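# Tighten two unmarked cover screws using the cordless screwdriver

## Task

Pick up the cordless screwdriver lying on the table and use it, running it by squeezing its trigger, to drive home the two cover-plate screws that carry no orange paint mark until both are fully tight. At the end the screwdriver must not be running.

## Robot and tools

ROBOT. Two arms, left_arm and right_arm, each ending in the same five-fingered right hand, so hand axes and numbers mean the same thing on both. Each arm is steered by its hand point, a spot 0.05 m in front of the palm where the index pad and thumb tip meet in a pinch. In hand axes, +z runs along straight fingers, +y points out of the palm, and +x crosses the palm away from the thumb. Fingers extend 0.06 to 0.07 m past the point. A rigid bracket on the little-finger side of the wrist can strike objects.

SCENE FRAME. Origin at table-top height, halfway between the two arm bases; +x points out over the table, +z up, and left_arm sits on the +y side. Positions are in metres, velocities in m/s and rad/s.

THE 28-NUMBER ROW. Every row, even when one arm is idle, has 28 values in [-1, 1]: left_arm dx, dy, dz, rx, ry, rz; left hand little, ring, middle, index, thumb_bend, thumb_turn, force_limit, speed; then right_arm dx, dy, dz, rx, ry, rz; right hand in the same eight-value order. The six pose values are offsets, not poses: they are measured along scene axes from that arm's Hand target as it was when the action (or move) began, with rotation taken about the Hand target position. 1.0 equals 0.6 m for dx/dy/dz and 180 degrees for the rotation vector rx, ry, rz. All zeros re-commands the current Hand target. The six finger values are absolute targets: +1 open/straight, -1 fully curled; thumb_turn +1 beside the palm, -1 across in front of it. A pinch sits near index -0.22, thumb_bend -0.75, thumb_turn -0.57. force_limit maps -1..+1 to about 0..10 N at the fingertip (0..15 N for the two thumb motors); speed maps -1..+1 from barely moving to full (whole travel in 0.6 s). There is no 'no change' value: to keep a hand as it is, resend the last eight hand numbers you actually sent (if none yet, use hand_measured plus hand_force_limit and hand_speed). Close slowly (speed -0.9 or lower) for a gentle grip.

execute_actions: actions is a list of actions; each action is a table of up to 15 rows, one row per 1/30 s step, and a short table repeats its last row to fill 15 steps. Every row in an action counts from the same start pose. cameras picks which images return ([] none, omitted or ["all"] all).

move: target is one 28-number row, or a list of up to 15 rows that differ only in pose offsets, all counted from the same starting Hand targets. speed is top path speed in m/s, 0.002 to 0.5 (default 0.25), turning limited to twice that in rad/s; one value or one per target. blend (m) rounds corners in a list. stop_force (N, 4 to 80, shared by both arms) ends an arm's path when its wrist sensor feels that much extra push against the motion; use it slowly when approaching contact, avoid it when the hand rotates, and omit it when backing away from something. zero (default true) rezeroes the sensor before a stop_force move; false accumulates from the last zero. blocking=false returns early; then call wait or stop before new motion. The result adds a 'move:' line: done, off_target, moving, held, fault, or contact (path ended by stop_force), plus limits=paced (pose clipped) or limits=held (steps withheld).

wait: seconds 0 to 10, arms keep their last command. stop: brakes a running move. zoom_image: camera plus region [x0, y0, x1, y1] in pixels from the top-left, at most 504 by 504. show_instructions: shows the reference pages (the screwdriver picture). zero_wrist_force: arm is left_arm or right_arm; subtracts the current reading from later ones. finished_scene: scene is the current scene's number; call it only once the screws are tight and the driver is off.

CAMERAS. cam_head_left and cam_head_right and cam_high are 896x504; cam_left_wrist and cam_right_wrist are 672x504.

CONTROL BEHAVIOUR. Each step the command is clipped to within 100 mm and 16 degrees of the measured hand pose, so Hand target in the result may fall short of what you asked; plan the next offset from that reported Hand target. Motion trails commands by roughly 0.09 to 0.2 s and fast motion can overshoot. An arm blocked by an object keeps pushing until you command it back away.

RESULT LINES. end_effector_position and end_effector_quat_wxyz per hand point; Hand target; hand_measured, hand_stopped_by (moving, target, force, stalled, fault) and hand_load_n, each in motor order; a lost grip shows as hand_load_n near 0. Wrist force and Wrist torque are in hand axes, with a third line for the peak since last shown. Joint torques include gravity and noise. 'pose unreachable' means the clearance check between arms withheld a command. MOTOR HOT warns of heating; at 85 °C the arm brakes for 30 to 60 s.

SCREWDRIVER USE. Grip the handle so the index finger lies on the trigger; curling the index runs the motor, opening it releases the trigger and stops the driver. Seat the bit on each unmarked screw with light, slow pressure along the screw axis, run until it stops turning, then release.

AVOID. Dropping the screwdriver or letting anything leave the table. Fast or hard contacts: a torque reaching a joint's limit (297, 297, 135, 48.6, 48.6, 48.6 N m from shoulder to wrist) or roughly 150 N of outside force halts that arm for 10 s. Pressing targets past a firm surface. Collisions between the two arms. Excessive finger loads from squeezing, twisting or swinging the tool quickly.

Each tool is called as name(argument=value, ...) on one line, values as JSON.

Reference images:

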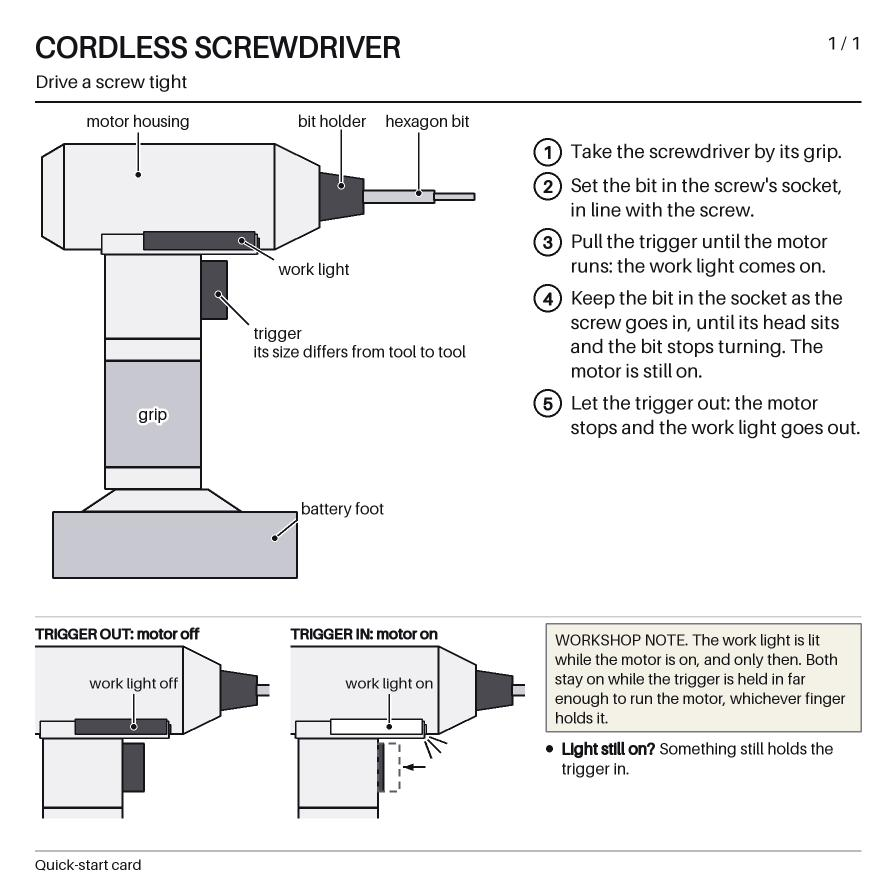

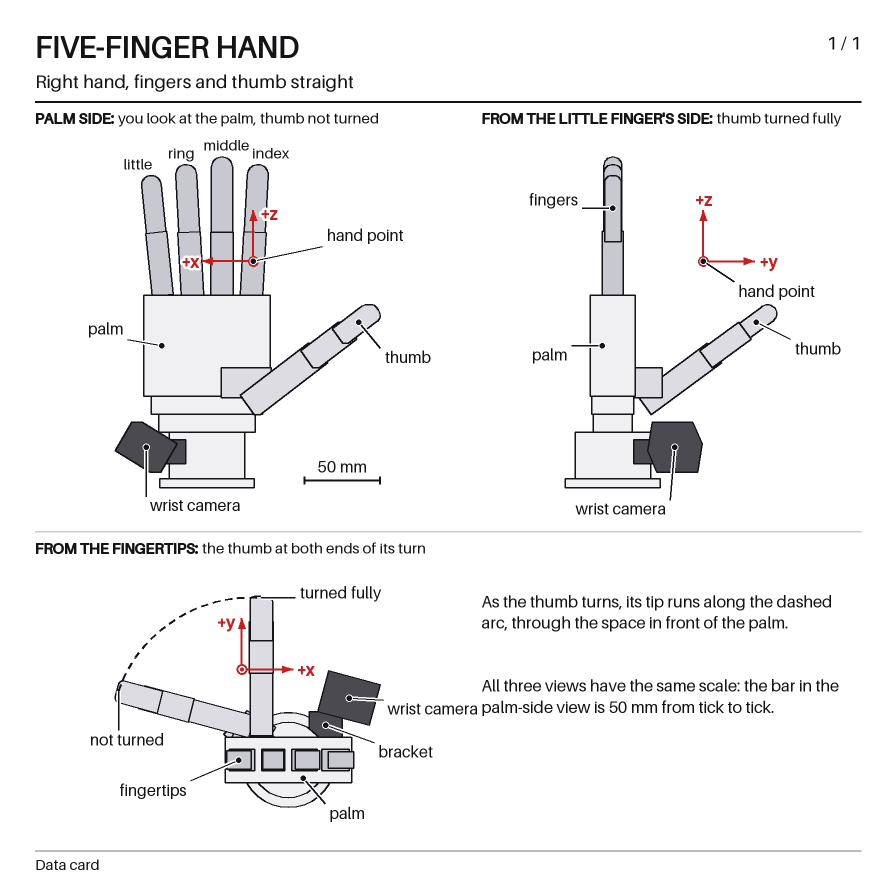

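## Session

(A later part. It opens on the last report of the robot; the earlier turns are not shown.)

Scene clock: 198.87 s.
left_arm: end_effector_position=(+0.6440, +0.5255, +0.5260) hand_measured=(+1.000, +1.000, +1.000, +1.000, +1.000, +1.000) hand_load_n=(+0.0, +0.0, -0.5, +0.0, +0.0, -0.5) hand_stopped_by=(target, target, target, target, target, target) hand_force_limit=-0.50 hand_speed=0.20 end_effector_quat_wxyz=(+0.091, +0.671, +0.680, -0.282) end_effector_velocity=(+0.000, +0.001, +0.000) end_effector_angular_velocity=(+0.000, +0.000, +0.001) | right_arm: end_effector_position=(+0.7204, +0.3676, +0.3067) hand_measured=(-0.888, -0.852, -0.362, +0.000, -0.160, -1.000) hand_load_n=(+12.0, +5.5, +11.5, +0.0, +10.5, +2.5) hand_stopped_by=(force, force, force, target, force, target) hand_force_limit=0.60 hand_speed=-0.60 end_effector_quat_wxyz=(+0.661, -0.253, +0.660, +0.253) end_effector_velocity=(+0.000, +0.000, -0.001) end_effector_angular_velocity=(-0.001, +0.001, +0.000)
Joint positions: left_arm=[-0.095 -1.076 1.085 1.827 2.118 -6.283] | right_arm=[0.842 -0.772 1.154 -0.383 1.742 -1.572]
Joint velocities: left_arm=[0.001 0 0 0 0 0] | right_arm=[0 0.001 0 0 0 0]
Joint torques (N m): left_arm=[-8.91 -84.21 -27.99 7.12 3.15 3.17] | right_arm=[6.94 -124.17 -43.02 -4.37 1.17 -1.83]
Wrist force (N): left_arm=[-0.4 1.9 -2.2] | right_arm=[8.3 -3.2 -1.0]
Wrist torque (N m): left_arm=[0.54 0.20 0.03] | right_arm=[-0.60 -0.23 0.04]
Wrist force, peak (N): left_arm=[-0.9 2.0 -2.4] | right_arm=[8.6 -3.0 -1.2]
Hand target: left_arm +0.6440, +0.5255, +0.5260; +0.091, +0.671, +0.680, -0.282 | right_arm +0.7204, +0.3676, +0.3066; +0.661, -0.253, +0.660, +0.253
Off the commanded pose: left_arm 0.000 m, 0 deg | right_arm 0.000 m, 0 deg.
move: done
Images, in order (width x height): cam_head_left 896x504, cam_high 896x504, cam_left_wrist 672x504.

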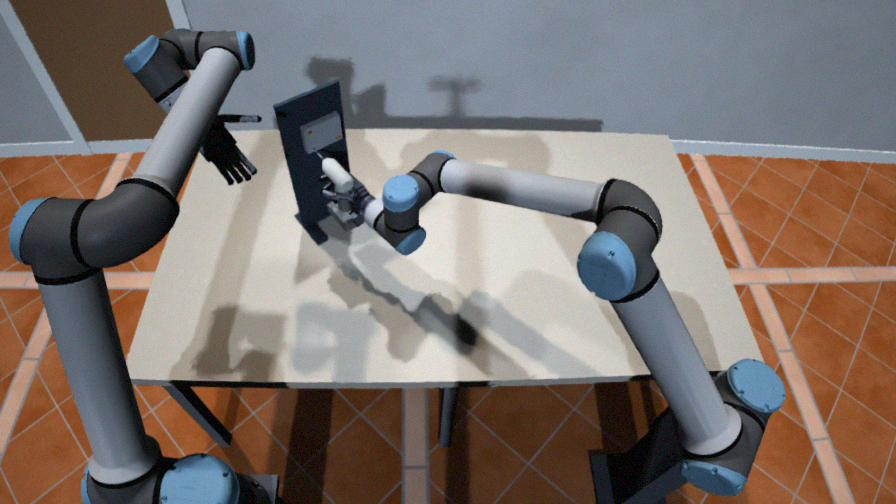

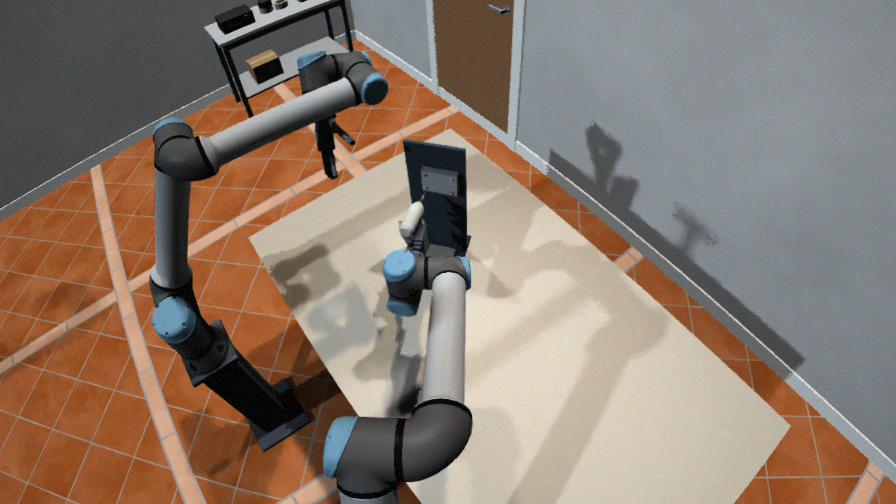

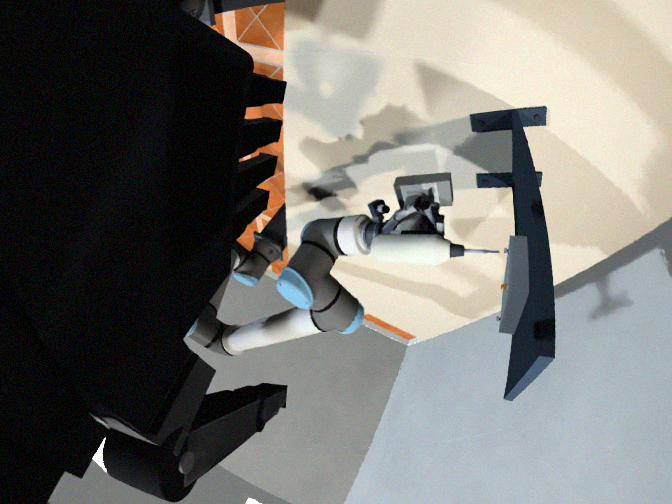

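move(target=[0,0,0,0,0,0,1,1,1,1,1,1,-0.5,0.2,-0.0012,0.0016,-0.002,0,0,0,-0.97,-0.97,-0.97,0.0,-0.3,-1,0.6,-0.6], speed=0.03, cameras=[])

move(target=[0,0,0,0,0,0,1,1,1,1,1,1,-0.5,0.2,0.0146,0.011,0,0,0,0,-0.97,-0.97,-0.97,0.0,-0.3,-1,0.6,-0.6], speed=0.006, stop_force=4, cameras=["cam_left_wrist","cam_high","cam_head_left"])

zoom_image(camera="cam_left_wrist", region=[480, 235, 515, 270])

Scene clock: 200.03 s.
left_arm: end_effector_position=(+0.6440, +0.5255, +0.5260) hand_measured=(+1.000, +1.000, +1.000, +1.000, +1.000, +1.000) hand_load_n=(+0.0, +0.0, +0.0, +0.0, +0.0, +0.0) hand_stopped_by=(target, target, target, target, target, target) hand_force_limit=-0.50 hand_speed=0.20 end_effector_quat_wxyz=(+0.091, +0.671, +0.680, -0.282) end_effector_velocity=(+0.000, -0.001, +0.000) end_effector_angular_velocity=(+0.000, +0.000, -0.001) | right_arm: end_effector_position=(+0.7197, +0.3685, +0.3054) hand_measured=(-0.888, -0.852, -0.362, +0.000, -0.160, -1.000) hand_load_n=(+11.5, +5.5, +11.5, +0.0, +11.0, +2.5) hand_stopped_by=(force, force, force, target, force, target) hand_force_limit=0.60 hand_speed=-0.60 end_effector_quat_wxyz=(+0.661, -0.253, +0.660, +0.253) end_effector_velocity=(+0.000, +0.000, +0.002) end_effector_angular_velocity=(+0.002, -0.001, +0.000)
Joint positions: left_arm=[-0.095 -1.076 1.085 1.827 2.118 -6.283] | right_arm=[0.843 -0.771 1.154 -0.384 1.743 -1.572]
Joint velocities: left_arm=[-0.001 0 0 0 0 0] | right_arm=[0 -0.001 0 -0.001 0 0]
Joint torques (N m): left_arm=[-5.99 -84.88 -29.62 7.48 2.96 2.46] | right_arm=[12.17 -112.2 -51.82 -6.34 1.89 -2.05]
Wrist force (N): left_arm=[-0.6 1.9 -2.3] | right_arm=[8.3 -3.4 -1.4]
Wrist torque (N m): left_arm=[0.54 0.24 0.01] | right_arm=[-0.60 -0.22 0.04]
Wrist force, peak (N): left_arm=[-0.5 1.7 -2.4] | right_arm=[8.4 -3.2 -1.4]
Hand target: left_arm +0.6440, +0.5255, +0.5260; +0.091, +0.671, +0.680, -0.282 | right_arm +0.7197, +0.3685, +0.3054; +0.661, -0.253, +0.660, +0.253
Off the commanded pose: left_arm 0.000 m, 0 deg | right_arm 0.000 m, 0 deg.
move: done
No camera images: "cameras" was empty.

Scene clock: 202.03 s.
left_arm: end_effector_position=(+0.6440, +0.5255, +0.5260) hand_measured=(+1.000, +1.000, +1.000, +1.000, +1.000, +1.000) hand_load_n=(+0.0, +0.0, +0.0, +0.0, +0.0, +0.0) hand_stopped_by=(target, target, target, target, target, target) hand_force_limit=-0.50 hand_speed=0.20 end_effector_quat_wxyz=(+0.091, +0.671, +0.680, -0.282) end_effector_velocity=(+0.000, +0.000, +0.001) end_effector_angular_velocity=(+0.001, -0.002, -0.001) | right_arm: end_effector_position=(+0.7246, +0.3722, +0.3054) hand_measured=(-0.888, -0.852, -0.362, +0.000, -0.160, -1.000) hand_load_n=(+12.0, +5.0, +11.5, +0.0, +10.5, +2.5) hand_stopped_by=(force, force, force, target, force, target) hand_force_limit=0.60 hand_speed=-0.60 end_effector_quat_wxyz=(+0.661, -0.253, +0.660, +0.252) end_effector_velocity=(+0.000, +0.000, -0.001) end_effector_angular_velocity=(+0.000, +0.000, +0.000)
Joint positions: left_arm=[-0.095 -1.076 1.085 1.827 2.118 -6.283] | right_arm=[0.841 -0.761 1.136 -0.376 1.742 -1.572]
Joint velocities: left_arm=[-0.001 -0.001 0 0 -0.001 0] | right_arm=[0 0.001 0 0 0 0]
Joint torques (N m): left_arm=[-4.83 -88.81 -29.67 6.77 3.06 2.6] | right_arm=[4.52 -127.71 -41.37 -6.54 1.32 -1.7]
Wrist force (N): left_arm=[-0.5 1.9 -2.3] | right_arm=[8.3 -2.8 -2.5]
Wrist torque (N m): left_arm=[0.54 0.22 0.02] | right_arm=[-0.51 -0.24 0.04]
Wrist force, peak (N): left_arm=[-0.4 1.9 -2.4] | right_arm=[9.9 -3.0 -11.2]
Hand target: left_arm +0.6440, +0.5255, +0.5260; +0.091, +0.671, +0.680, -0.282 | right_arm +0.7245, +0.3722, +0.3054; +0.661, -0.253, +0.660, +0.253
Off the commanded pose: left_arm 0.000 m, 0 deg | right_arm 0.005 m, 0 deg.
move: contact (right_arm)
Images, in order (width x height): cam_head_left 896x504, cam_high 896x504, cam_left_wrist 672x504.

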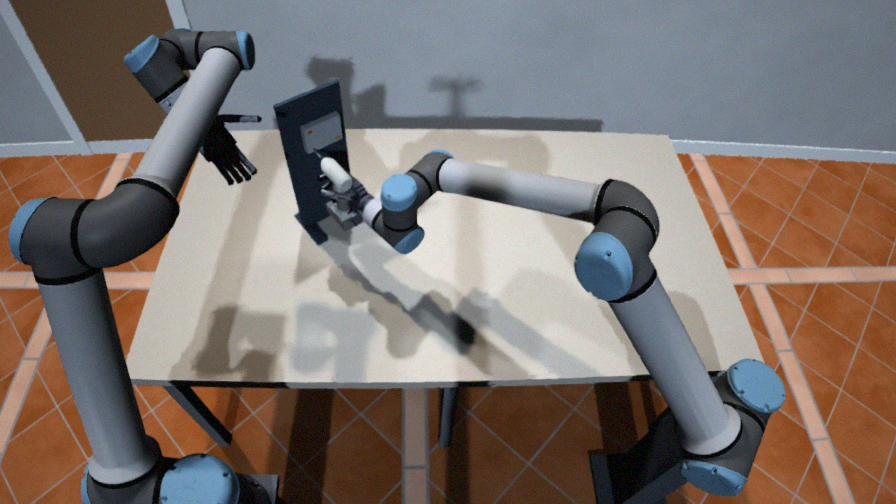

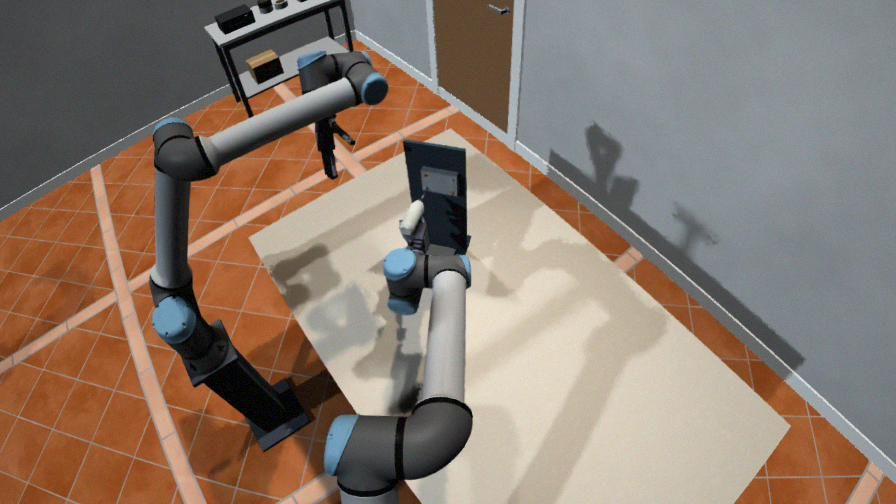

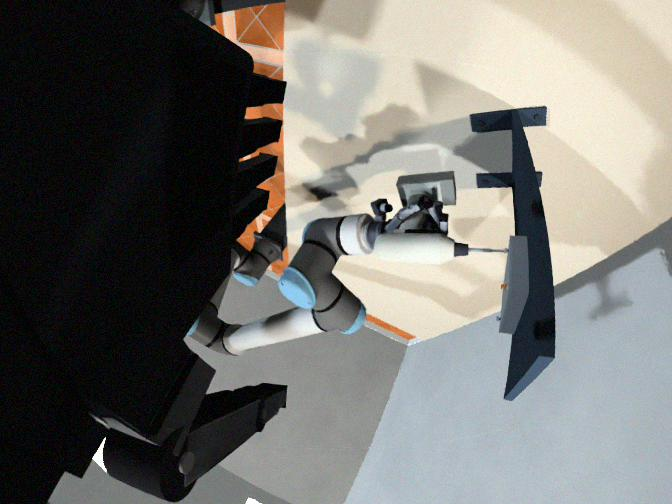

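Scaled by 14.400 from the camera's 672x504 image, which has a finer 960x720 frame.

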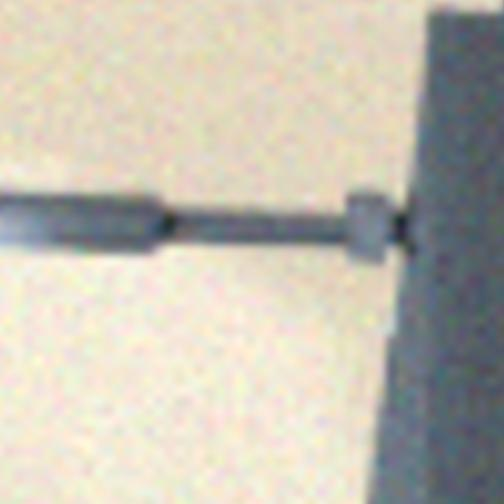

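move(target=[0,0,0,0,0,0,1,1,1,1,1,1,-0.5,0.2,-0.002,-0.0015,0,0,0,0,-0.97,-0.97,-0.97,0.0,-0.3,-1,0.6,-0.6], speed=0.02, cameras=[])

execute_actions(actions=[[[0,0,0,0,0,0,1,1,1,1,1,1,-0.5,0.2,0,0,0,0,0,0,-0.97,-0.97,-0.97,-0.95,-0.3,-1,0.5,-0.6]]], cameras=["cam_left_wrist","cam_high","cam_head_left"])

zoom_image(camera="cam_left_wrist", region=[480, 235, 515, 270])

zoom_image(camera="cam_high", region=[410, 170, 445, 205])

zoom_image(camera="cam_head_left", region=[300, 135, 335, 170])

Scene clock: 203.17 s.
left_arm: end_effector_position=(+0.6440, +0.5255, +0.5260) hand_measured=(+1.000, +1.000, +1.000, +1.000, +1.000, +1.000) hand_load_n=(+0.0, +0.0, +0.0, +0.0, +0.0, +0.0) hand_stopped_by=(target, target, target, target, target, target) hand_force_limit=-0.50 hand_speed=0.20 end_effector_quat_wxyz=(+0.091, +0.671, +0.680, -0.282) end_effector_velocity=(+0.000, +0.000, +0.000) end_effector_angular_velocity=(-0.001, -0.001, -0.001) | right_arm: end_effector_position=(+0.7233, +0.3713, +0.3054) hand_measured=(-0.888, -0.852, -0.362, +0.000, -0.160, -1.000) hand_load_n=(+11.5, +5.5, +11.5, +0.0, +10.5, +3.0) hand_stopped_by=(force, force, force, target, force, target) hand_force_limit=0.60 hand_speed=-0.60 end_effector_quat_wxyz=(+0.661, -0.253, +0.660, +0.253) end_effector_velocity=(+0.000, +0.000, +0.001) end_effector_angular_velocity=(+0.000, -0.001, +0.001)
Joint positions: left_arm=[-0.095 -1.076 1.085 1.827 2.118 -6.283] | right_arm=[0.842 -0.764 1.141 -0.378 1.742 -1.572]
Joint velocities: left_arm=[0 0 0 -0.001 0.001 0.001] | right_arm=[0 -0.001 0 0 0 -0.001]
Joint torques (N m): left_arm=[-5.77 -87.87 -27.25 6.5 2.93 2.22] | right_arm=[13.85 -119.89 -45.67 -6.12 2.12 -1.72]
Wrist force (N): left_arm=[-0.9 1.3 -2.3] | right_arm=[7.9 -3.2 -1.3]
Wrist torque (N m): left_arm=[0.46 0.27 -0.02] | right_arm=[-0.58 -0.16 0.02]
Wrist force, peak (N): left_arm=[-0.9 1.9 -2.3] | right_arm=[8.5 -3.0 -2.6]
Hand target: left_arm +0.6440, +0.5255, +0.5260; +0.091, +0.671, +0.680, -0.282 | right_arm +0.7233, +0.3713, +0.3054; +0.661, -0.253, +0.660, +0.253
Off the commanded pose: left_arm 0.000 m, 0 deg | right_arm 0.000 m, 0 deg.
move: done
No camera images: "cameras" was empty.

Scene clock: 204.67 s.
left_arm: end_effector_position=(+0.6440, +0.5255, +0.5260) hand_measured=(+1.000, +1.000, +1.000, +1.000, +1.000, +1.000) hand_load_n=(+0.0, +0.0, +0.0, +0.0, +0.0, -0.5) hand_stopped_by=(target, target, target, target, target, target) hand_force_limit=-0.50 hand_speed=0.20 end_effector_quat_wxyz=(+0.091, +0.671, +0.680, -0.282) end_effector_velocity=(+0.000, +0.000, +0.000) end_effector_angular_velocity=(+0.000, +0.000, -0.001) | right_arm: end_effector_position=(+0.7233, +0.3713, +0.3054) hand_measured=(-0.888, -0.852, -0.362, -0.818, -0.160, -1.000) hand_load_n=(+12.0, +5.0, +11.5, +7.0, +11.0, +2.5) hand_stopped_by=(force, force, force, force, force, target) hand_force_limit=0.50 hand_speed=-0.60 end_effector_quat_wxyz=(+0.661, -0.253, +0.660, +0.253) end_effector_velocity=(+0.000, +0.000, -0.001) end_effector_angular_velocity=(+0.000, +0.001, +0.000)
Joint positions: left_arm=[-0.095 -1.076 1.085 1.827 2.118 -6.283] | right_arm=[0.842 -0.764 1.141 -0.378 1.742 -1.572]
Joint velocities: left_arm=[-0.001 0 0 0 -0.001 0] | right_arm=[0 0.001 0 0 0 0]
Joint torques (N m): left_arm=[-1.51 -87.72 -29.6 6.93 3.18 2.5] | right_arm=[10.67 -110.24 -50.93 -1.76 0.64 -1.94]
Wrist force (N): left_arm=[-0.7 1.9 -2.4] | right_arm=[7.9 -3.2 -1.6]
Wrist torque (N m): left_arm=[0.57 0.25 0.01] | right_arm=[-0.57 -0.16 0.02]
Wrist force, peak (N): left_arm=[-0.5 2.0 -2.6] | right_arm=[8.4 -3.4 -1.7]
Hand target: left_arm +0.6440, +0.5255, +0.5260; +0.091, +0.671, +0.680, -0.282 | right_arm +0.7233, +0.3713, +0.3054; +0.661, -0.253, +0.660, +0.253
Off the commanded pose: left_arm 0.000 m, 0 deg | right_arm 0.000 m, 0 deg.
Images, in order (width x height): cam_head_left 896x504, cam_high 896x504, cam_left_wrist 672x504.

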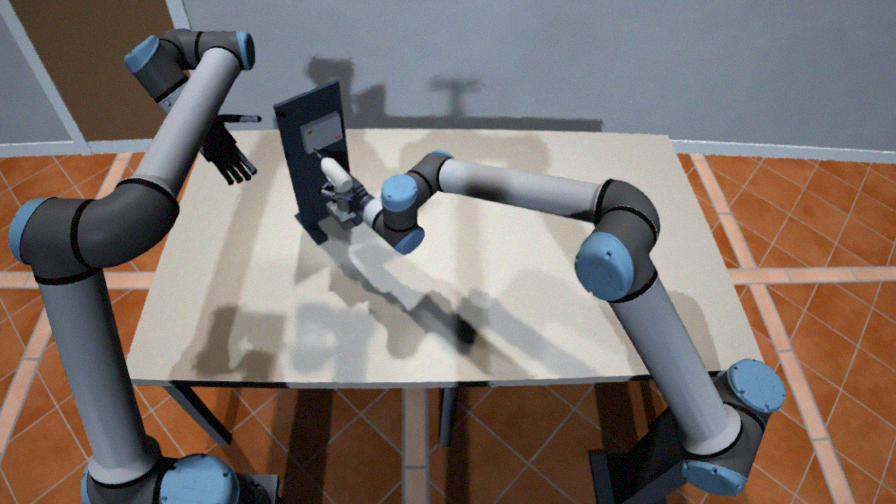

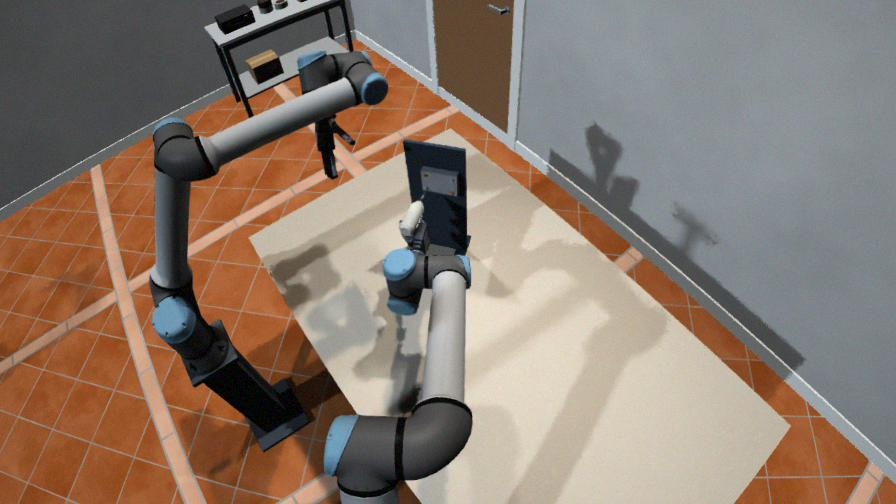

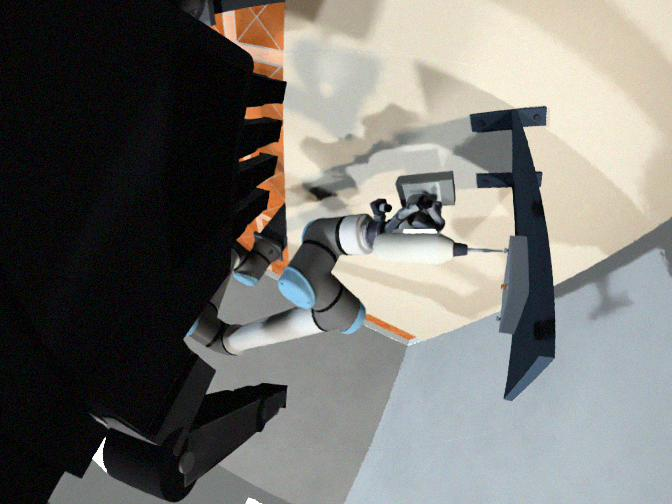

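Scaled by 14.400 from the camera's 672x504 image, which has a finer 960x720 frame.

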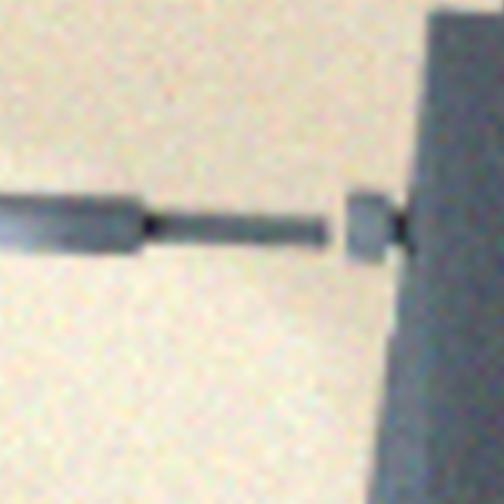

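Scaled by 14.400.

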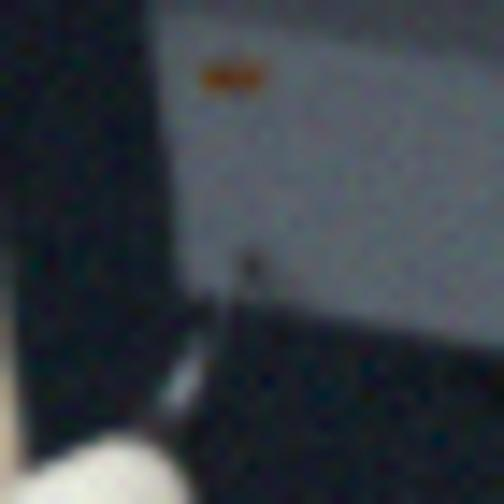

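Scaled by 14.400.

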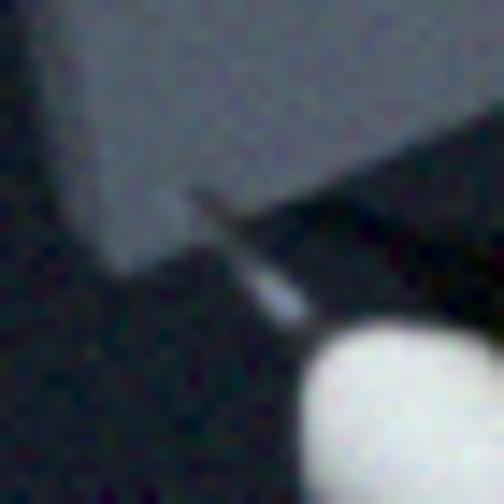

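move(target=[0,0,0,0,0,0,1,1,1,1,1,1,-0.5,0.2,0.0053,0.004,0,0,0,0,-0.97,-0.97,-0.97,-0.95,-0.3,-1,0.5,-0.6], speed=0.004, stop_force=6, cameras=["cam_left_wrist"])

zoom_image(camera="cam_left_wrist", region=[480, 235, 515, 270])

zoom_image(camera="cam_left_wrist", region=[360, 160, 480, 280])

Scene clock: 206.33 s.
left_arm: end_effector_position=(+0.6440, +0.5255, +0.5260) hand_measured=(+1.000, +1.000, +1.000, +1.000, +1.000, +1.000) hand_load_n=(+0.0, +0.0, +0.0, +0.0, +0.0, +0.0) hand_stopped_by=(target, target, target, target, target, target) hand_force_limit=-0.50 hand_speed=0.20 end_effector_quat_wxyz=(+0.091, +0.671, +0.680, -0.282) end_effector_velocity=(+0.000, +0.000, +0.000) end_effector_angular_velocity=(+0.001, +0.000, +0.001) | right_arm: end_effector_position=(+0.7248, +0.3724, +0.3054) hand_measured=(-0.888, -0.852, -0.362, -0.818, -0.160, -1.000) hand_load_n=(+12.0, +5.0, +11.0, +6.5, +11.5, +2.0) hand_stopped_by=(force, force, force, force, force, target) hand_force_limit=0.50 hand_speed=-0.60 end_effector_quat_wxyz=(+0.661, -0.253, +0.660, +0.253) end_effector_velocity=(+0.000, +0.000, +0.000) end_effector_angular_velocity=(+0.000, +0.000, +0.000)
Joint positions: left_arm=[-0.095 -1.076 1.085 1.827 2.118 -6.283] | right_arm=[0.841 -0.761 1.135 -0.376 1.742 -1.572]
Joint velocities: left_arm=[0 0 0 0 0 -0.001] | right_arm=[0 0 0 0 0 0]
Joint torques (N m): left_arm=[-4.91 -83.79 -31.3 6.83 2.95 2.02] | right_arm=[5.57 -126.92 -42.15 -6.2 2.3 -1.41]
Wrist force (N): left_arm=[-0.5 1.8 -1.9] | right_arm=[7.8 -2.4 -3.5]
Wrist torque (N m): left_arm=[0.50 0.21 0.02] | right_arm=[-0.53 -0.22 -0.01]
Wrist force, peak (N): left_arm=[-0.5 1.9 -2.7] | right_arm=[7.9 -1.0 -9.1]
Hand target: left_arm +0.6440, +0.5255, +0.5260; +0.091, +0.671, +0.680, -0.282 | right_arm +0.7247, +0.3725, +0.3054; +0.661, -0.253, +0.660, +0.253
Off the commanded pose: left_arm 0.000 m, 0 deg | right_arm 0.002 m, 0 deg.
move: contact (right_arm)
Images, in order (width x height): cam_left_wrist 672x504.

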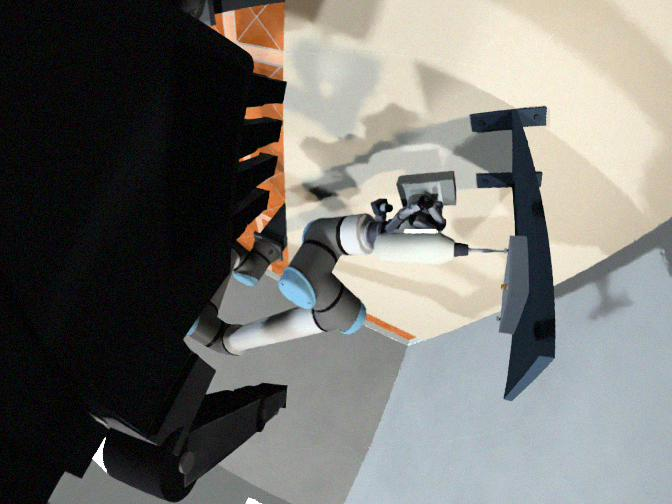

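Scaled by 14.400 from the camera's 672x504 image, which has a finer 960x720 frame.

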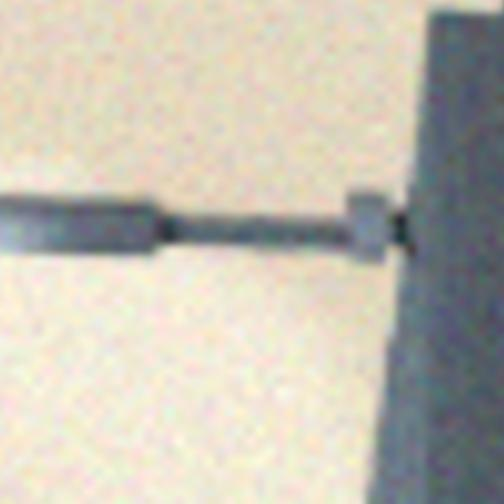

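Scaled by 4.200 from the camera's 672x504 image, which has a finer 960x720 frame.

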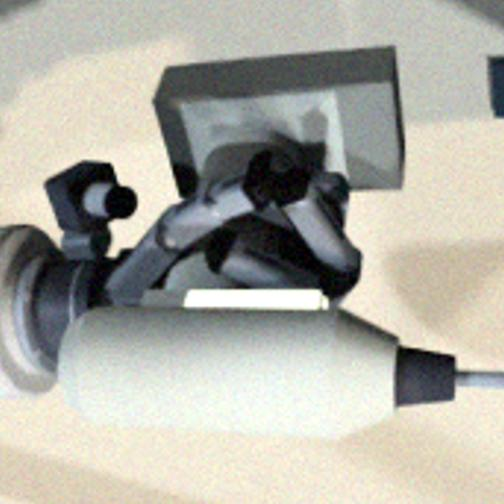

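move(target=[0,0,0,0,0,0,1,1,1,1,1,1,-0.5,0.2,-0.0004,0.00053,-0.00067,0,0,0,-0.97,-0.97,-0.97,-0.95,-0.3,-1,0.5,-0.6], speed=0.004, cameras=[])

move(target=[0,0,0,0,0,0,1,1,1,1,1,1,-0.5,0.2,0.004,0.003,0,0,0,0,-0.97,-0.97,-0.97,-0.95,-0.3,-1,0.5,-0.6], speed=0.004, stop_force=5, cameras=["cam_left_wrist"])

zoom_image(camera="cam_left_wrist", region=[480, 235, 515, 270])

Scene clock: 207.43 s.
left_arm: end_effector_position=(+0.6440, +0.5255, +0.5260) hand_measured=(+1.000, +1.000, +1.000, +1.000, +1.000, +1.000) hand_load_n=(+0.0, +0.5, +0.0, +0.0, +0.0, +0.0) hand_stopped_by=(target, target, target, target, target, target) hand_force_limit=-0.50 hand_speed=0.20 end_effector_quat_wxyz=(+0.091, +0.671, +0.680, -0.282) end_effector_velocity=(+0.000, +0.000, +0.000) end_effector_angular_velocity=(+0.000, +0.000, +0.000) | right_arm: end_effector_position=(+0.7245, +0.3728, +0.3050) hand_measured=(-0.888, -0.852, -0.362, -0.818, -0.160, -1.000) hand_load_n=(+12.0, +5.0, +10.5, +6.5, +11.0, +2.0) hand_stopped_by=(force, force, force, force, force, target) hand_force_limit=0.50 hand_speed=-0.60 end_effector_quat_wxyz=(+0.661, -0.253, +0.660, +0.253) end_effector_velocity=(+0.000, +0.000, +0.002) end_effector_angular_velocity=(+0.002, -0.001, +0.000)
Joint positions: left_arm=[-0.095 -1.076 1.085 1.827 2.118 -6.283] | right_arm=[0.842 -0.76 1.135 -0.376 1.742 -1.572]
Joint velocities: left_arm=[0 0 0 0.001 0 0] | right_arm=[0 -0.002 0 0 0 0]
Joint torques (N m): left_arm=[1.2 -86.61 -30.22 6.7 2.93 2.25] | right_arm=[13.62 -109.29 -52.44 -6.64 2.27 -0.85]
Wrist force (N): left_arm=[-0.7 1.8 -2.1] | right_arm=[7.9 -2.3 -3.3]
Wrist torque (N m): left_arm=[0.51 0.25 0.00] | right_arm=[-0.50 -0.24 0.00]
Wrist force, peak (N): left_arm=[-0.5 1.6 -2.6] | right_arm=[8.1 -2.9 -3.6]
Hand target: left_arm +0.6440, +0.5255, +0.5260; +0.091, +0.671, +0.680, -0.282 | right_arm +0.7245, +0.3728, +0.3050; +0.661, -0.253, +0.660, +0.253
Off the commanded pose: left_arm 0.000 m, 0 deg | right_arm 0.000 m, 0 deg.
move: done
No camera images: "cameras" was empty.

Scene clock: 208.53 s.
left_arm: end_effector_position=(+0.6440, +0.5255, +0.5260) hand_measured=(+1.000, +1.000, +1.000, +1.000, +1.000, +1.000) hand_load_n=(+0.0, +0.0, +0.0, +0.0, +0.0, +0.0) hand_stopped_by=(target, target, target, target, target, target) hand_force_limit=-0.50 hand_speed=0.20 end_effector_quat_wxyz=(+0.091, +0.671, +0.680, -0.282) end_effector_velocity=(+0.000, +0.000, +0.000) end_effector_angular_velocity=(+0.000, +0.000, +0.001) | right_arm: end_effector_position=(+0.7245, +0.3729, +0.3050) hand_measured=(-0.888, -0.852, -0.362, -0.818, -0.160, -1.000) hand_load_n=(+12.5, +5.0, +10.5, +6.0, +11.5, +2.0) hand_stopped_by=(force, force, force, force, force, target) hand_force_limit=0.50 hand_speed=-0.60 end_effector_quat_wxyz=(+0.661, -0.253, +0.660, +0.253) end_effector_velocity=(+0.000, +0.000, +0.000) end_effector_angular_velocity=(+0.000, +0.000, +0.000)
Joint positions: left_arm=[-0.095 -1.076 1.085 1.827 2.118 -6.283] | right_arm=[0.842 -0.76 1.135 -0.376 1.742 -1.572]
Joint velocities: left_arm=[0 0 0 0 0 0] | right_arm=[0 0 0 0 0 0]
Joint torques (N m): left_arm=[-1.31 -88.43 -31.19 6.72 2.92 2.14] | right_arm=[3.1 -127.75 -42.21 -6.71 1.1 -0.91]
Wrist force (N): left_arm=[-0.5 1.8 -2.4] | right_arm=[8.0 -2.1 -3.6]
Wrist torque (N m): left_arm=[0.52 0.22 0.02] | right_arm=[-0.49 -0.27 0.01]
Wrist force, peak (N): left_arm=[-0.7 1.9 -2.5] | right_arm=[7.4 -0.3 -9.0]
Hand target: left_arm +0.6440, +0.5255, +0.5260; +0.091, +0.671, +0.680, -0.282 | right_arm +0.7245, +0.3729, +0.3050; +0.661, -0.253, +0.660, +0.253
Off the commanded pose: left_arm 0.000 m, 0 deg | right_arm 0.003 m, 0 deg.
move: contact (right_arm)
Images, in order (width x height): cam_left_wrist 672x504.

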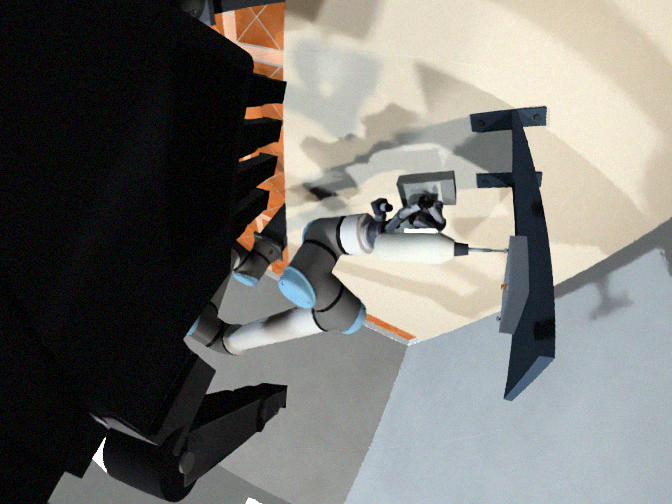

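Scaled by 14.400 from the camera's 672x504 image, which has a finer 960x720 frame.

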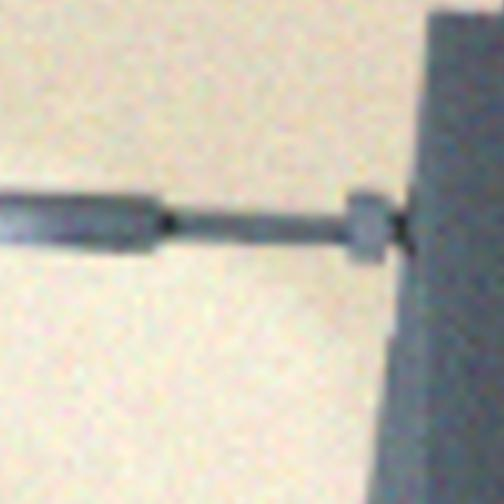

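move(target=[0,0,0,0,0,0,1,1,1,1,1,1,-0.5,0.2,-0.00058,0.00078,0.0009,0,0,0,-0.97,-0.97,-0.97,-0.95,-0.3,-1,0.5,-0.6], speed=0.004, cameras=[])

move(target=[0,0,0,0,0,0,1,1,1,1,1,1,-0.5,0.2,0.004,0.003,0,0,0,0,-0.97,-0.97,-0.97,-0.95,-0.3,-1,0.5,-0.6], speed=0.004, stop_force=4, cameras=[])

move(target=[0,0,0,0,0,0,1,1,1,1,1,1,-0.5,0.2,-0.00058,0.00078,0.0009,0,0,0,-0.97,-0.97,-0.97,-0.95,-0.3,-1,0.5,-0.6], speed=0.004, cameras=[])

move(target=[0,0,0,0,0,0,1,1,1,1,1,1,-0.5,0.2,0.004,0.003,0,0,0,0,-0.97,-0.97,-0.97,-0.95,-0.3,-1,0.5,-0.6], speed=0.004, stop_force=4, cameras=["cam_left_wrist","cam_high","cam_head_left"])

zoom_image(camera="cam_left_wrist", region=[480, 235, 515, 270])

Scene clock: 209.60 s.
left_arm: end_effector_position=(+0.6440, +0.5255, +0.5260) hand_measured=(+1.000, +1.000, +1.000, +1.000, +1.000, +1.000) hand_load_n=(+0.0, +0.0, +0.0, +0.0, +0.0, +0.0) hand_stopped_by=(target, target, target, target, target, target) hand_force_limit=-0.50 hand_speed=0.20 end_effector_quat_wxyz=(+0.091, +0.671, +0.680, -0.282) end_effector_velocity=(+0.000, +0.000, +0.001) end_effector_angular_velocity=(+0.000, -0.001, +0.000) | right_arm: end_effector_position=(+0.7242, +0.3733, +0.3056) hand_measured=(-0.888, -0.852, -0.362, -0.818, -0.160, -1.000) hand_load_n=(+12.0, +4.5, +10.5, +6.0, +11.5, +2.0) hand_stopped_by=(force, force, force, force, force, target) hand_force_limit=0.50 hand_speed=-0.60 end_effector_quat_wxyz=(+0.661, -0.253, +0.660, +0.253) end_effector_velocity=(+0.000, +0.000, +0.001) end_effector_angular_velocity=(+0.001, -0.001, +0.000)
Joint positions: left_arm=[-0.095 -1.076 1.085 1.827 2.118 -6.283] | right_arm=[0.842 -0.76 1.134 -0.375 1.743 -1.572]
Joint velocities: left_arm=[0 -0.001 0 0 0 0] | right_arm=[0 -0.001 0 -0.001 0 0]
Joint torques (N m): left_arm=[-1.11 -83.99 -30.69 6.87 3.47 1.98] | right_arm=[11.97 -112.7 -51.92 -2.06 2.39 -0.87]
Wrist force (N): left_arm=[-0.3 1.9 -1.7] | right_arm=[8.0 -2.1 -3.6]
Wrist torque (N m): left_arm=[0.52 0.18 0.03] | right_arm=[-0.54 -0.32 0.00]
Wrist force, peak (N): left_arm=[-0.8 1.9 -2.4] | right_arm=[8.4 -2.1 -4.3]
Hand target: left_arm +0.6440, +0.5255, +0.5260; +0.091, +0.671, +0.680, -0.282 | right_arm +0.7242, +0.3733, +0.3056; +0.661, -0.253, +0.660, +0.253
Off the commanded pose: left_arm 0.000 m, 0 deg | right_arm 0.000 m, 0 deg.
move: done
No camera images: "cameras" was empty.

Scene clock: 210.70 s.
left_arm: end_effector_position=(+0.6440, +0.5255, +0.5260) hand_measured=(+1.000, +1.000, +1.000, +1.000, +1.000, +1.000) hand_load_n=(+0.0, +0.0, +0.0, +0.0, +0.0, +0.0) hand_stopped_by=(target, target, target, target, target, target) hand_force_limit=-0.50 hand_speed=0.20 end_effector_quat_wxyz=(+0.091, +0.671, +0.680, -0.282) end_effector_velocity=(+0.000, -0.001, -0.001) end_effector_angular_velocity=(+0.001, +0.001, -0.001) | right_arm: end_effector_position=(+0.7242, +0.3734, +0.3056) hand_measured=(-0.888, -0.852, -0.362, -0.818, -0.160, -1.000) hand_load_n=(+12.0, +5.0, +10.5, +6.0, +11.5, +2.0) hand_stopped_by=(force, force, force, force, force, target) hand_force_limit=0.50 hand_speed=-0.60 end_effector_quat_wxyz=(+0.661, -0.253, +0.660, +0.253) end_effector_velocity=(+0.000, +0.000, +0.000) end_effector_angular_velocity=(+0.000, +0.000, +0.000)
Joint positions: left_arm=[-0.095 -1.076 1.085 1.827 2.118 -6.283] | right_arm=[0.843 -0.76 1.133 -0.375 1.743 -1.572]
Joint velocities: left_arm=[-0.001 0.001 0 0 -0.001 0] | right_arm=[0 0 0 0 0 0]
Joint torques (N m): left_arm=[0.89 -86.41 -31.65 6.46 2.51 1.66] | right_arm=[0.62 -126.24 -43.6 -6.37 1.39 -1.04]
Wrist force (N): left_arm=[-0.5 2.0 -2.4] | right_arm=[8.5 -0.8 -5.5]
Wrist torque (N m): left_arm=[0.56 0.22 0.02] | right_arm=[-0.60 -0.26 -0.03]
Wrist force, peak (N): left_arm=[-0.7 2.1 -2.5] | right_arm=[7.9 0.0 -10.0]
Hand target: left_arm +0.6440, +0.5255, +0.5260; +0.091, +0.671, +0.680, -0.282 | right_arm +0.7243, +0.3734, +0.3056; +0.661, -0.253, +0.660, +0.253
Off the commanded pose: left_arm 0.000 m, 0 deg | right_arm 0.003 m, 0 deg.
move: contact (right_arm)
No camera images: "cameras" was empty.

Scene clock: 211.40 s.
left_arm: end_effector_position=(+0.6440, +0.5255, +0.5260) hand_measured=(+1.000, +1.000, +1.000, +1.000, +1.000, +1.000) hand_load_n=(+0.0, +0.0, +0.0, +0.0, +0.0, -0.5) hand_stopped_by=(target, target, target, target, target, target) hand_force_limit=-0.50 hand_speed=0.20 end_effector_quat_wxyz=(+0.091, +0.671, +0.680, -0.282) end_effector_velocity=(+0.000, -0.001, +0.000) end_effector_angular_velocity=(-0.001, -0.001, -0.001) | right_arm: end_effector_position=(+0.7239, +0.3739, +0.3062) hand_measured=(-0.888, -0.852, -0.362, -0.818, -0.160, -1.000) hand_load_n=(+12.0, +4.5, +10.5, +6.0, +11.0, +2.0) hand_stopped_by=(force, force, force, force, force, target) hand_force_limit=0.50 hand_speed=-0.60 end_effector_quat_wxyz=(+0.661, -0.253, +0.660, +0.253) end_effector_velocity=(+0.000, +0.000, +0.001) end_effector_angular_velocity=(+0.001, -0.001, +0.000)
Joint positions: left_arm=[-0.095 -1.076 1.085 1.827 2.118 -6.283] | right_arm=[0.843 -0.76 1.132 -0.374 1.743 -1.572]
Joint velocities: left_arm=[-0.001 0 0 -0.001 0 0.001] | right_arm=[0 0 0 -0.001 0 0]
Joint torques (N m): left_arm=[-1.65 -83.8 -33.18 7.02 2.97 1.93] | right_arm=[8.33 -110.93 -52.39 -2.41 2.7 -1.01]
Wrist force (N): left_arm=[-0.9 1.8 -2.1] | right_arm=[8.7 -1.0 -4.1]
Wrist torque (N m): left_arm=[0.52 0.28 0.00] | right_arm=[-0.69 -0.19 -0.03]
Wrist force, peak (N): left_arm=[-0.6 1.7 -2.7] | right_arm=[8.3 -1.4 -6.5]
Hand target: left_arm +0.6440, +0.5255, +0.5260; +0.091, +0.671, +0.680, -0.282 | right_arm +0.7239, +0.3739, +0.3062; +0.661, -0.253, +0.660, +0.253
Off the commanded pose: left_arm 0.000 m, 0 deg | right_arm 0.000 m, 0 deg.
move: done
No camera images: "cameras" was empty.

Scene clock: 213.27 s.
left_arm: end_effector_position=(+0.6440, +0.5255, +0.5260) hand_measured=(+1.000, +1.000, +1.000, +1.000, +1.000, +1.000) hand_load_n=(+0.0, +0.0, +0.5, +0.0, -0.5, +0.0) hand_stopped_by=(target, target, target, target, target, target) hand_force_limit=-0.50 hand_speed=0.20 end_effector_quat_wxyz=(+0.091, +0.671, +0.680, -0.282) end_effector_velocity=(+0.000, +0.001, +0.000) end_effector_angular_velocity=(+0.000, +0.000, +0.001) | right_arm: end_effector_position=(+0.7263, +0.3757, +0.3061) hand_measured=(-0.888, -0.852, -0.362, -0.818, -0.158, -1.000) hand_load_n=(+10.0, +4.0, +9.0, +5.5, +12.0, +2.5) hand_stopped_by=(force, force, force, force, force, target) hand_force_limit=0.50 hand_speed=-0.60 end_effector_quat_wxyz=(+0.661, -0.253, +0.660, +0.253) end_effector_velocity=(+0.000, +0.000, +0.001) end_effector_angular_velocity=(+0.001, -0.001, +0.000)
Joint positions: left_arm=[-0.095 -1.076 1.085 1.827 2.118 -6.283] | right_arm=[0.842 -0.755 1.124 -0.37 1.742 -1.572]
Joint velocities: left_arm=[0.001 0 0 0 0 0] | right_arm=[0 0 0 -0.002 0 0]
Joint torques (N m): left_arm=[1.65 -81.05 -32.09 6.31 3.1 1.17] | right_arm=[-13.3 -125.96 -48.65 -6.26 1.69 -0.91]
Wrist force (N): left_arm=[-0.5 1.7 -2.4] | right_arm=[7.5 0.3 -5.3]
Wrist torque (N m): left_arm=[0.53 0.22 0.01] | right_arm=[-0.77 -0.32 -0.12]
Wrist force, peak (N): left_arm=[-0.7 1.9 -2.5] | right_arm=[10.4 0.2 -7.1]
Hand target: left_arm +0.6440, +0.5255, +0.5260; +0.091, +0.671, +0.680, -0.282 | right_arm +0.7263, +0.3757, +0.3062; +0.661, -0.253, +0.660, +0.253
Off the commanded pose: left_arm 0.000 m, 0 deg | right_arm 0.000 m, 0 deg.
move: done
Images, in order (width x height): cam_head_left 896x504, cam_high 896x504, cam_left_wrist 672x504.

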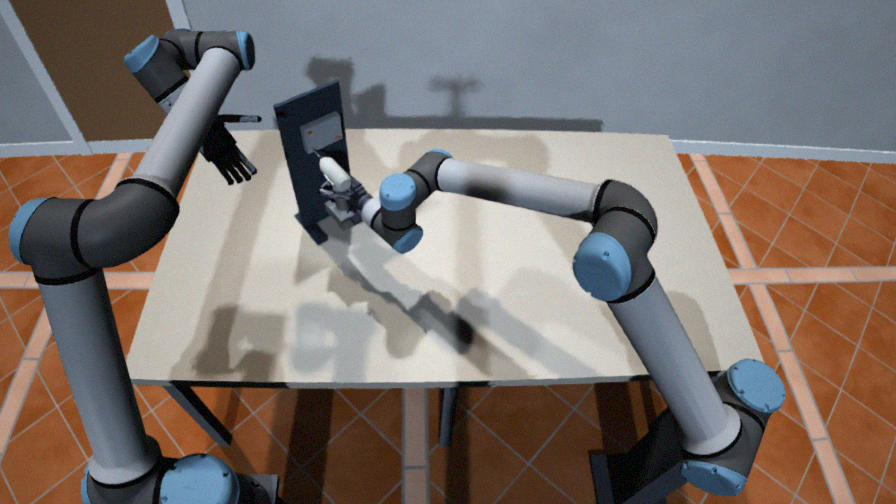

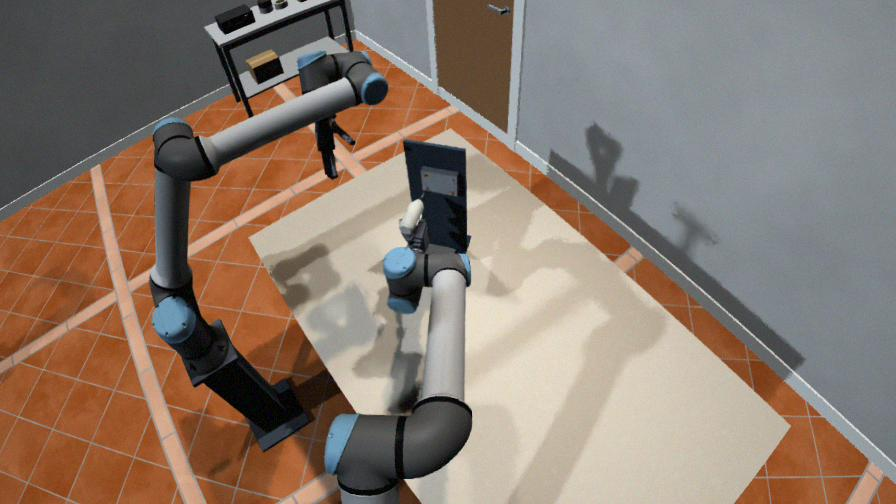

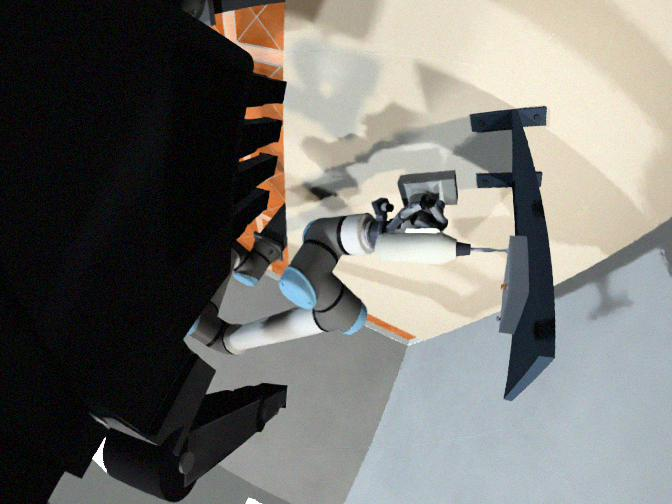

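Scaled by 14.400 from the camera's 672x504 image, which has a finer 960x720 frame.

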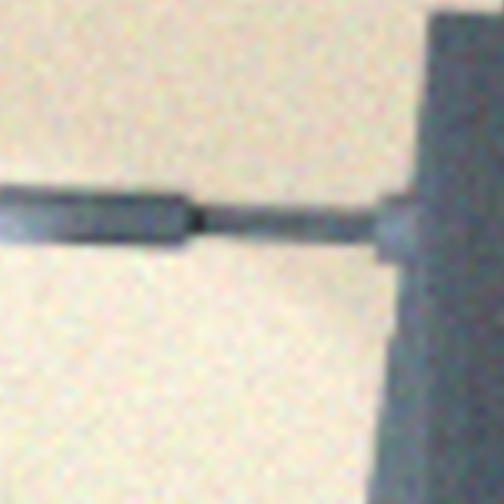

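move(target=[0,0,0,0,0,0,1,1,1,1,1,1,-0.5,0.2,0.004,0.003,0,0,0,0,-0.97,-0.97,-0.97,-0.95,-0.3,-1,0.5,-0.6], speed=0.004, stop_force=6, cameras=["cam_left_wrist"])

zoom_image(camera="cam_left_wrist", region=[480, 235, 515, 270])

Scene clock: 214.33 s.
left_arm: end_effector_position=(+0.6440, +0.5255, +0.5260) hand_measured=(+1.000, +1.000, +1.000, +1.000, +1.000, +1.000) hand_load_n=(+0.0, +0.0, +0.0, +0.0, +0.0, +0.0) hand_stopped_by=(target, target, target, target, target, target) hand_force_limit=-0.50 hand_speed=0.20 end_effector_quat_wxyz=(+0.091, +0.671, +0.680, -0.282) end_effector_velocity=(+0.000, +0.000, +0.000) end_effector_angular_velocity=(+0.000, +0.000, +0.000) | right_arm: end_effector_position=(+0.7264, +0.3758, +0.3063) hand_measured=(-0.888, -0.852, -0.362, -0.818, -0.158, -1.000) hand_load_n=(+10.5, +3.5, +9.0, +6.0, +12.0, +2.0) hand_stopped_by=(force, force, force, force, force, target) hand_force_limit=0.50 hand_speed=-0.60 end_effector_quat_wxyz=(+0.661, -0.253, +0.660, +0.253) end_effector_velocity=(+0.000, +0.000, +0.000) end_effector_angular_velocity=(+0.000, -0.001, +0.000)
Joint positions: left_arm=[-0.095 -1.076 1.085 1.827 2.118 -6.283] | right_arm=[0.842 -0.755 1.123 -0.37 1.742 -1.572]
Joint velocities: left_arm=[0.001 0 0 0 0 0] | right_arm=[0 0 0 -0.001 0 -0.001]
Joint torques (N m): left_arm=[0.56 -83.67 -33.11 6.42 2.17 1.67] | right_arm=[-15.86 -125.35 -49.68 -7.12 1.07 -0.54]
Wrist force (N): left_arm=[-0.5 1.9 -2.2] | right_arm=[10.8 0.6 -14.8]
Wrist torque (N m): left_arm=[0.54 0.22 0.02] | right_arm=[-0.39 -0.20 -0.01]
Wrist force, peak (N): left_arm=[-0.6 1.9 -2.5] | right_arm=[12.1 1.1 -21.3]
Hand target: left_arm +0.6440, +0.5255, +0.5260; +0.091, +0.671, +0.680, -0.282 | right_arm +0.7264, +0.3758, +0.3063; +0.661, -0.253, +0.660, +0.253
Off the commanded pose: left_arm 0.000 m, 0 deg | right_arm 0.003 m, 0 deg.
move: contact (right_arm)
Images, in order (width x height): cam_left_wrist 672x504.

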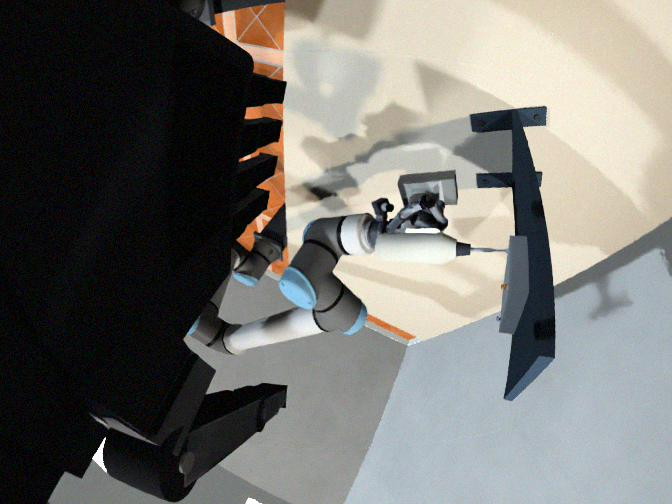

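Scaled by 14.400 from the camera's 672x504 image, which has a finer 960x720 frame.

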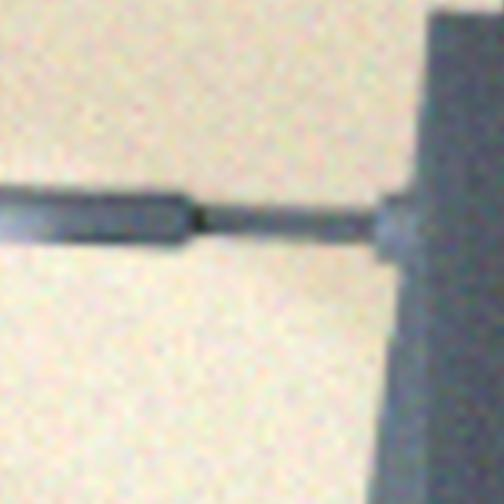

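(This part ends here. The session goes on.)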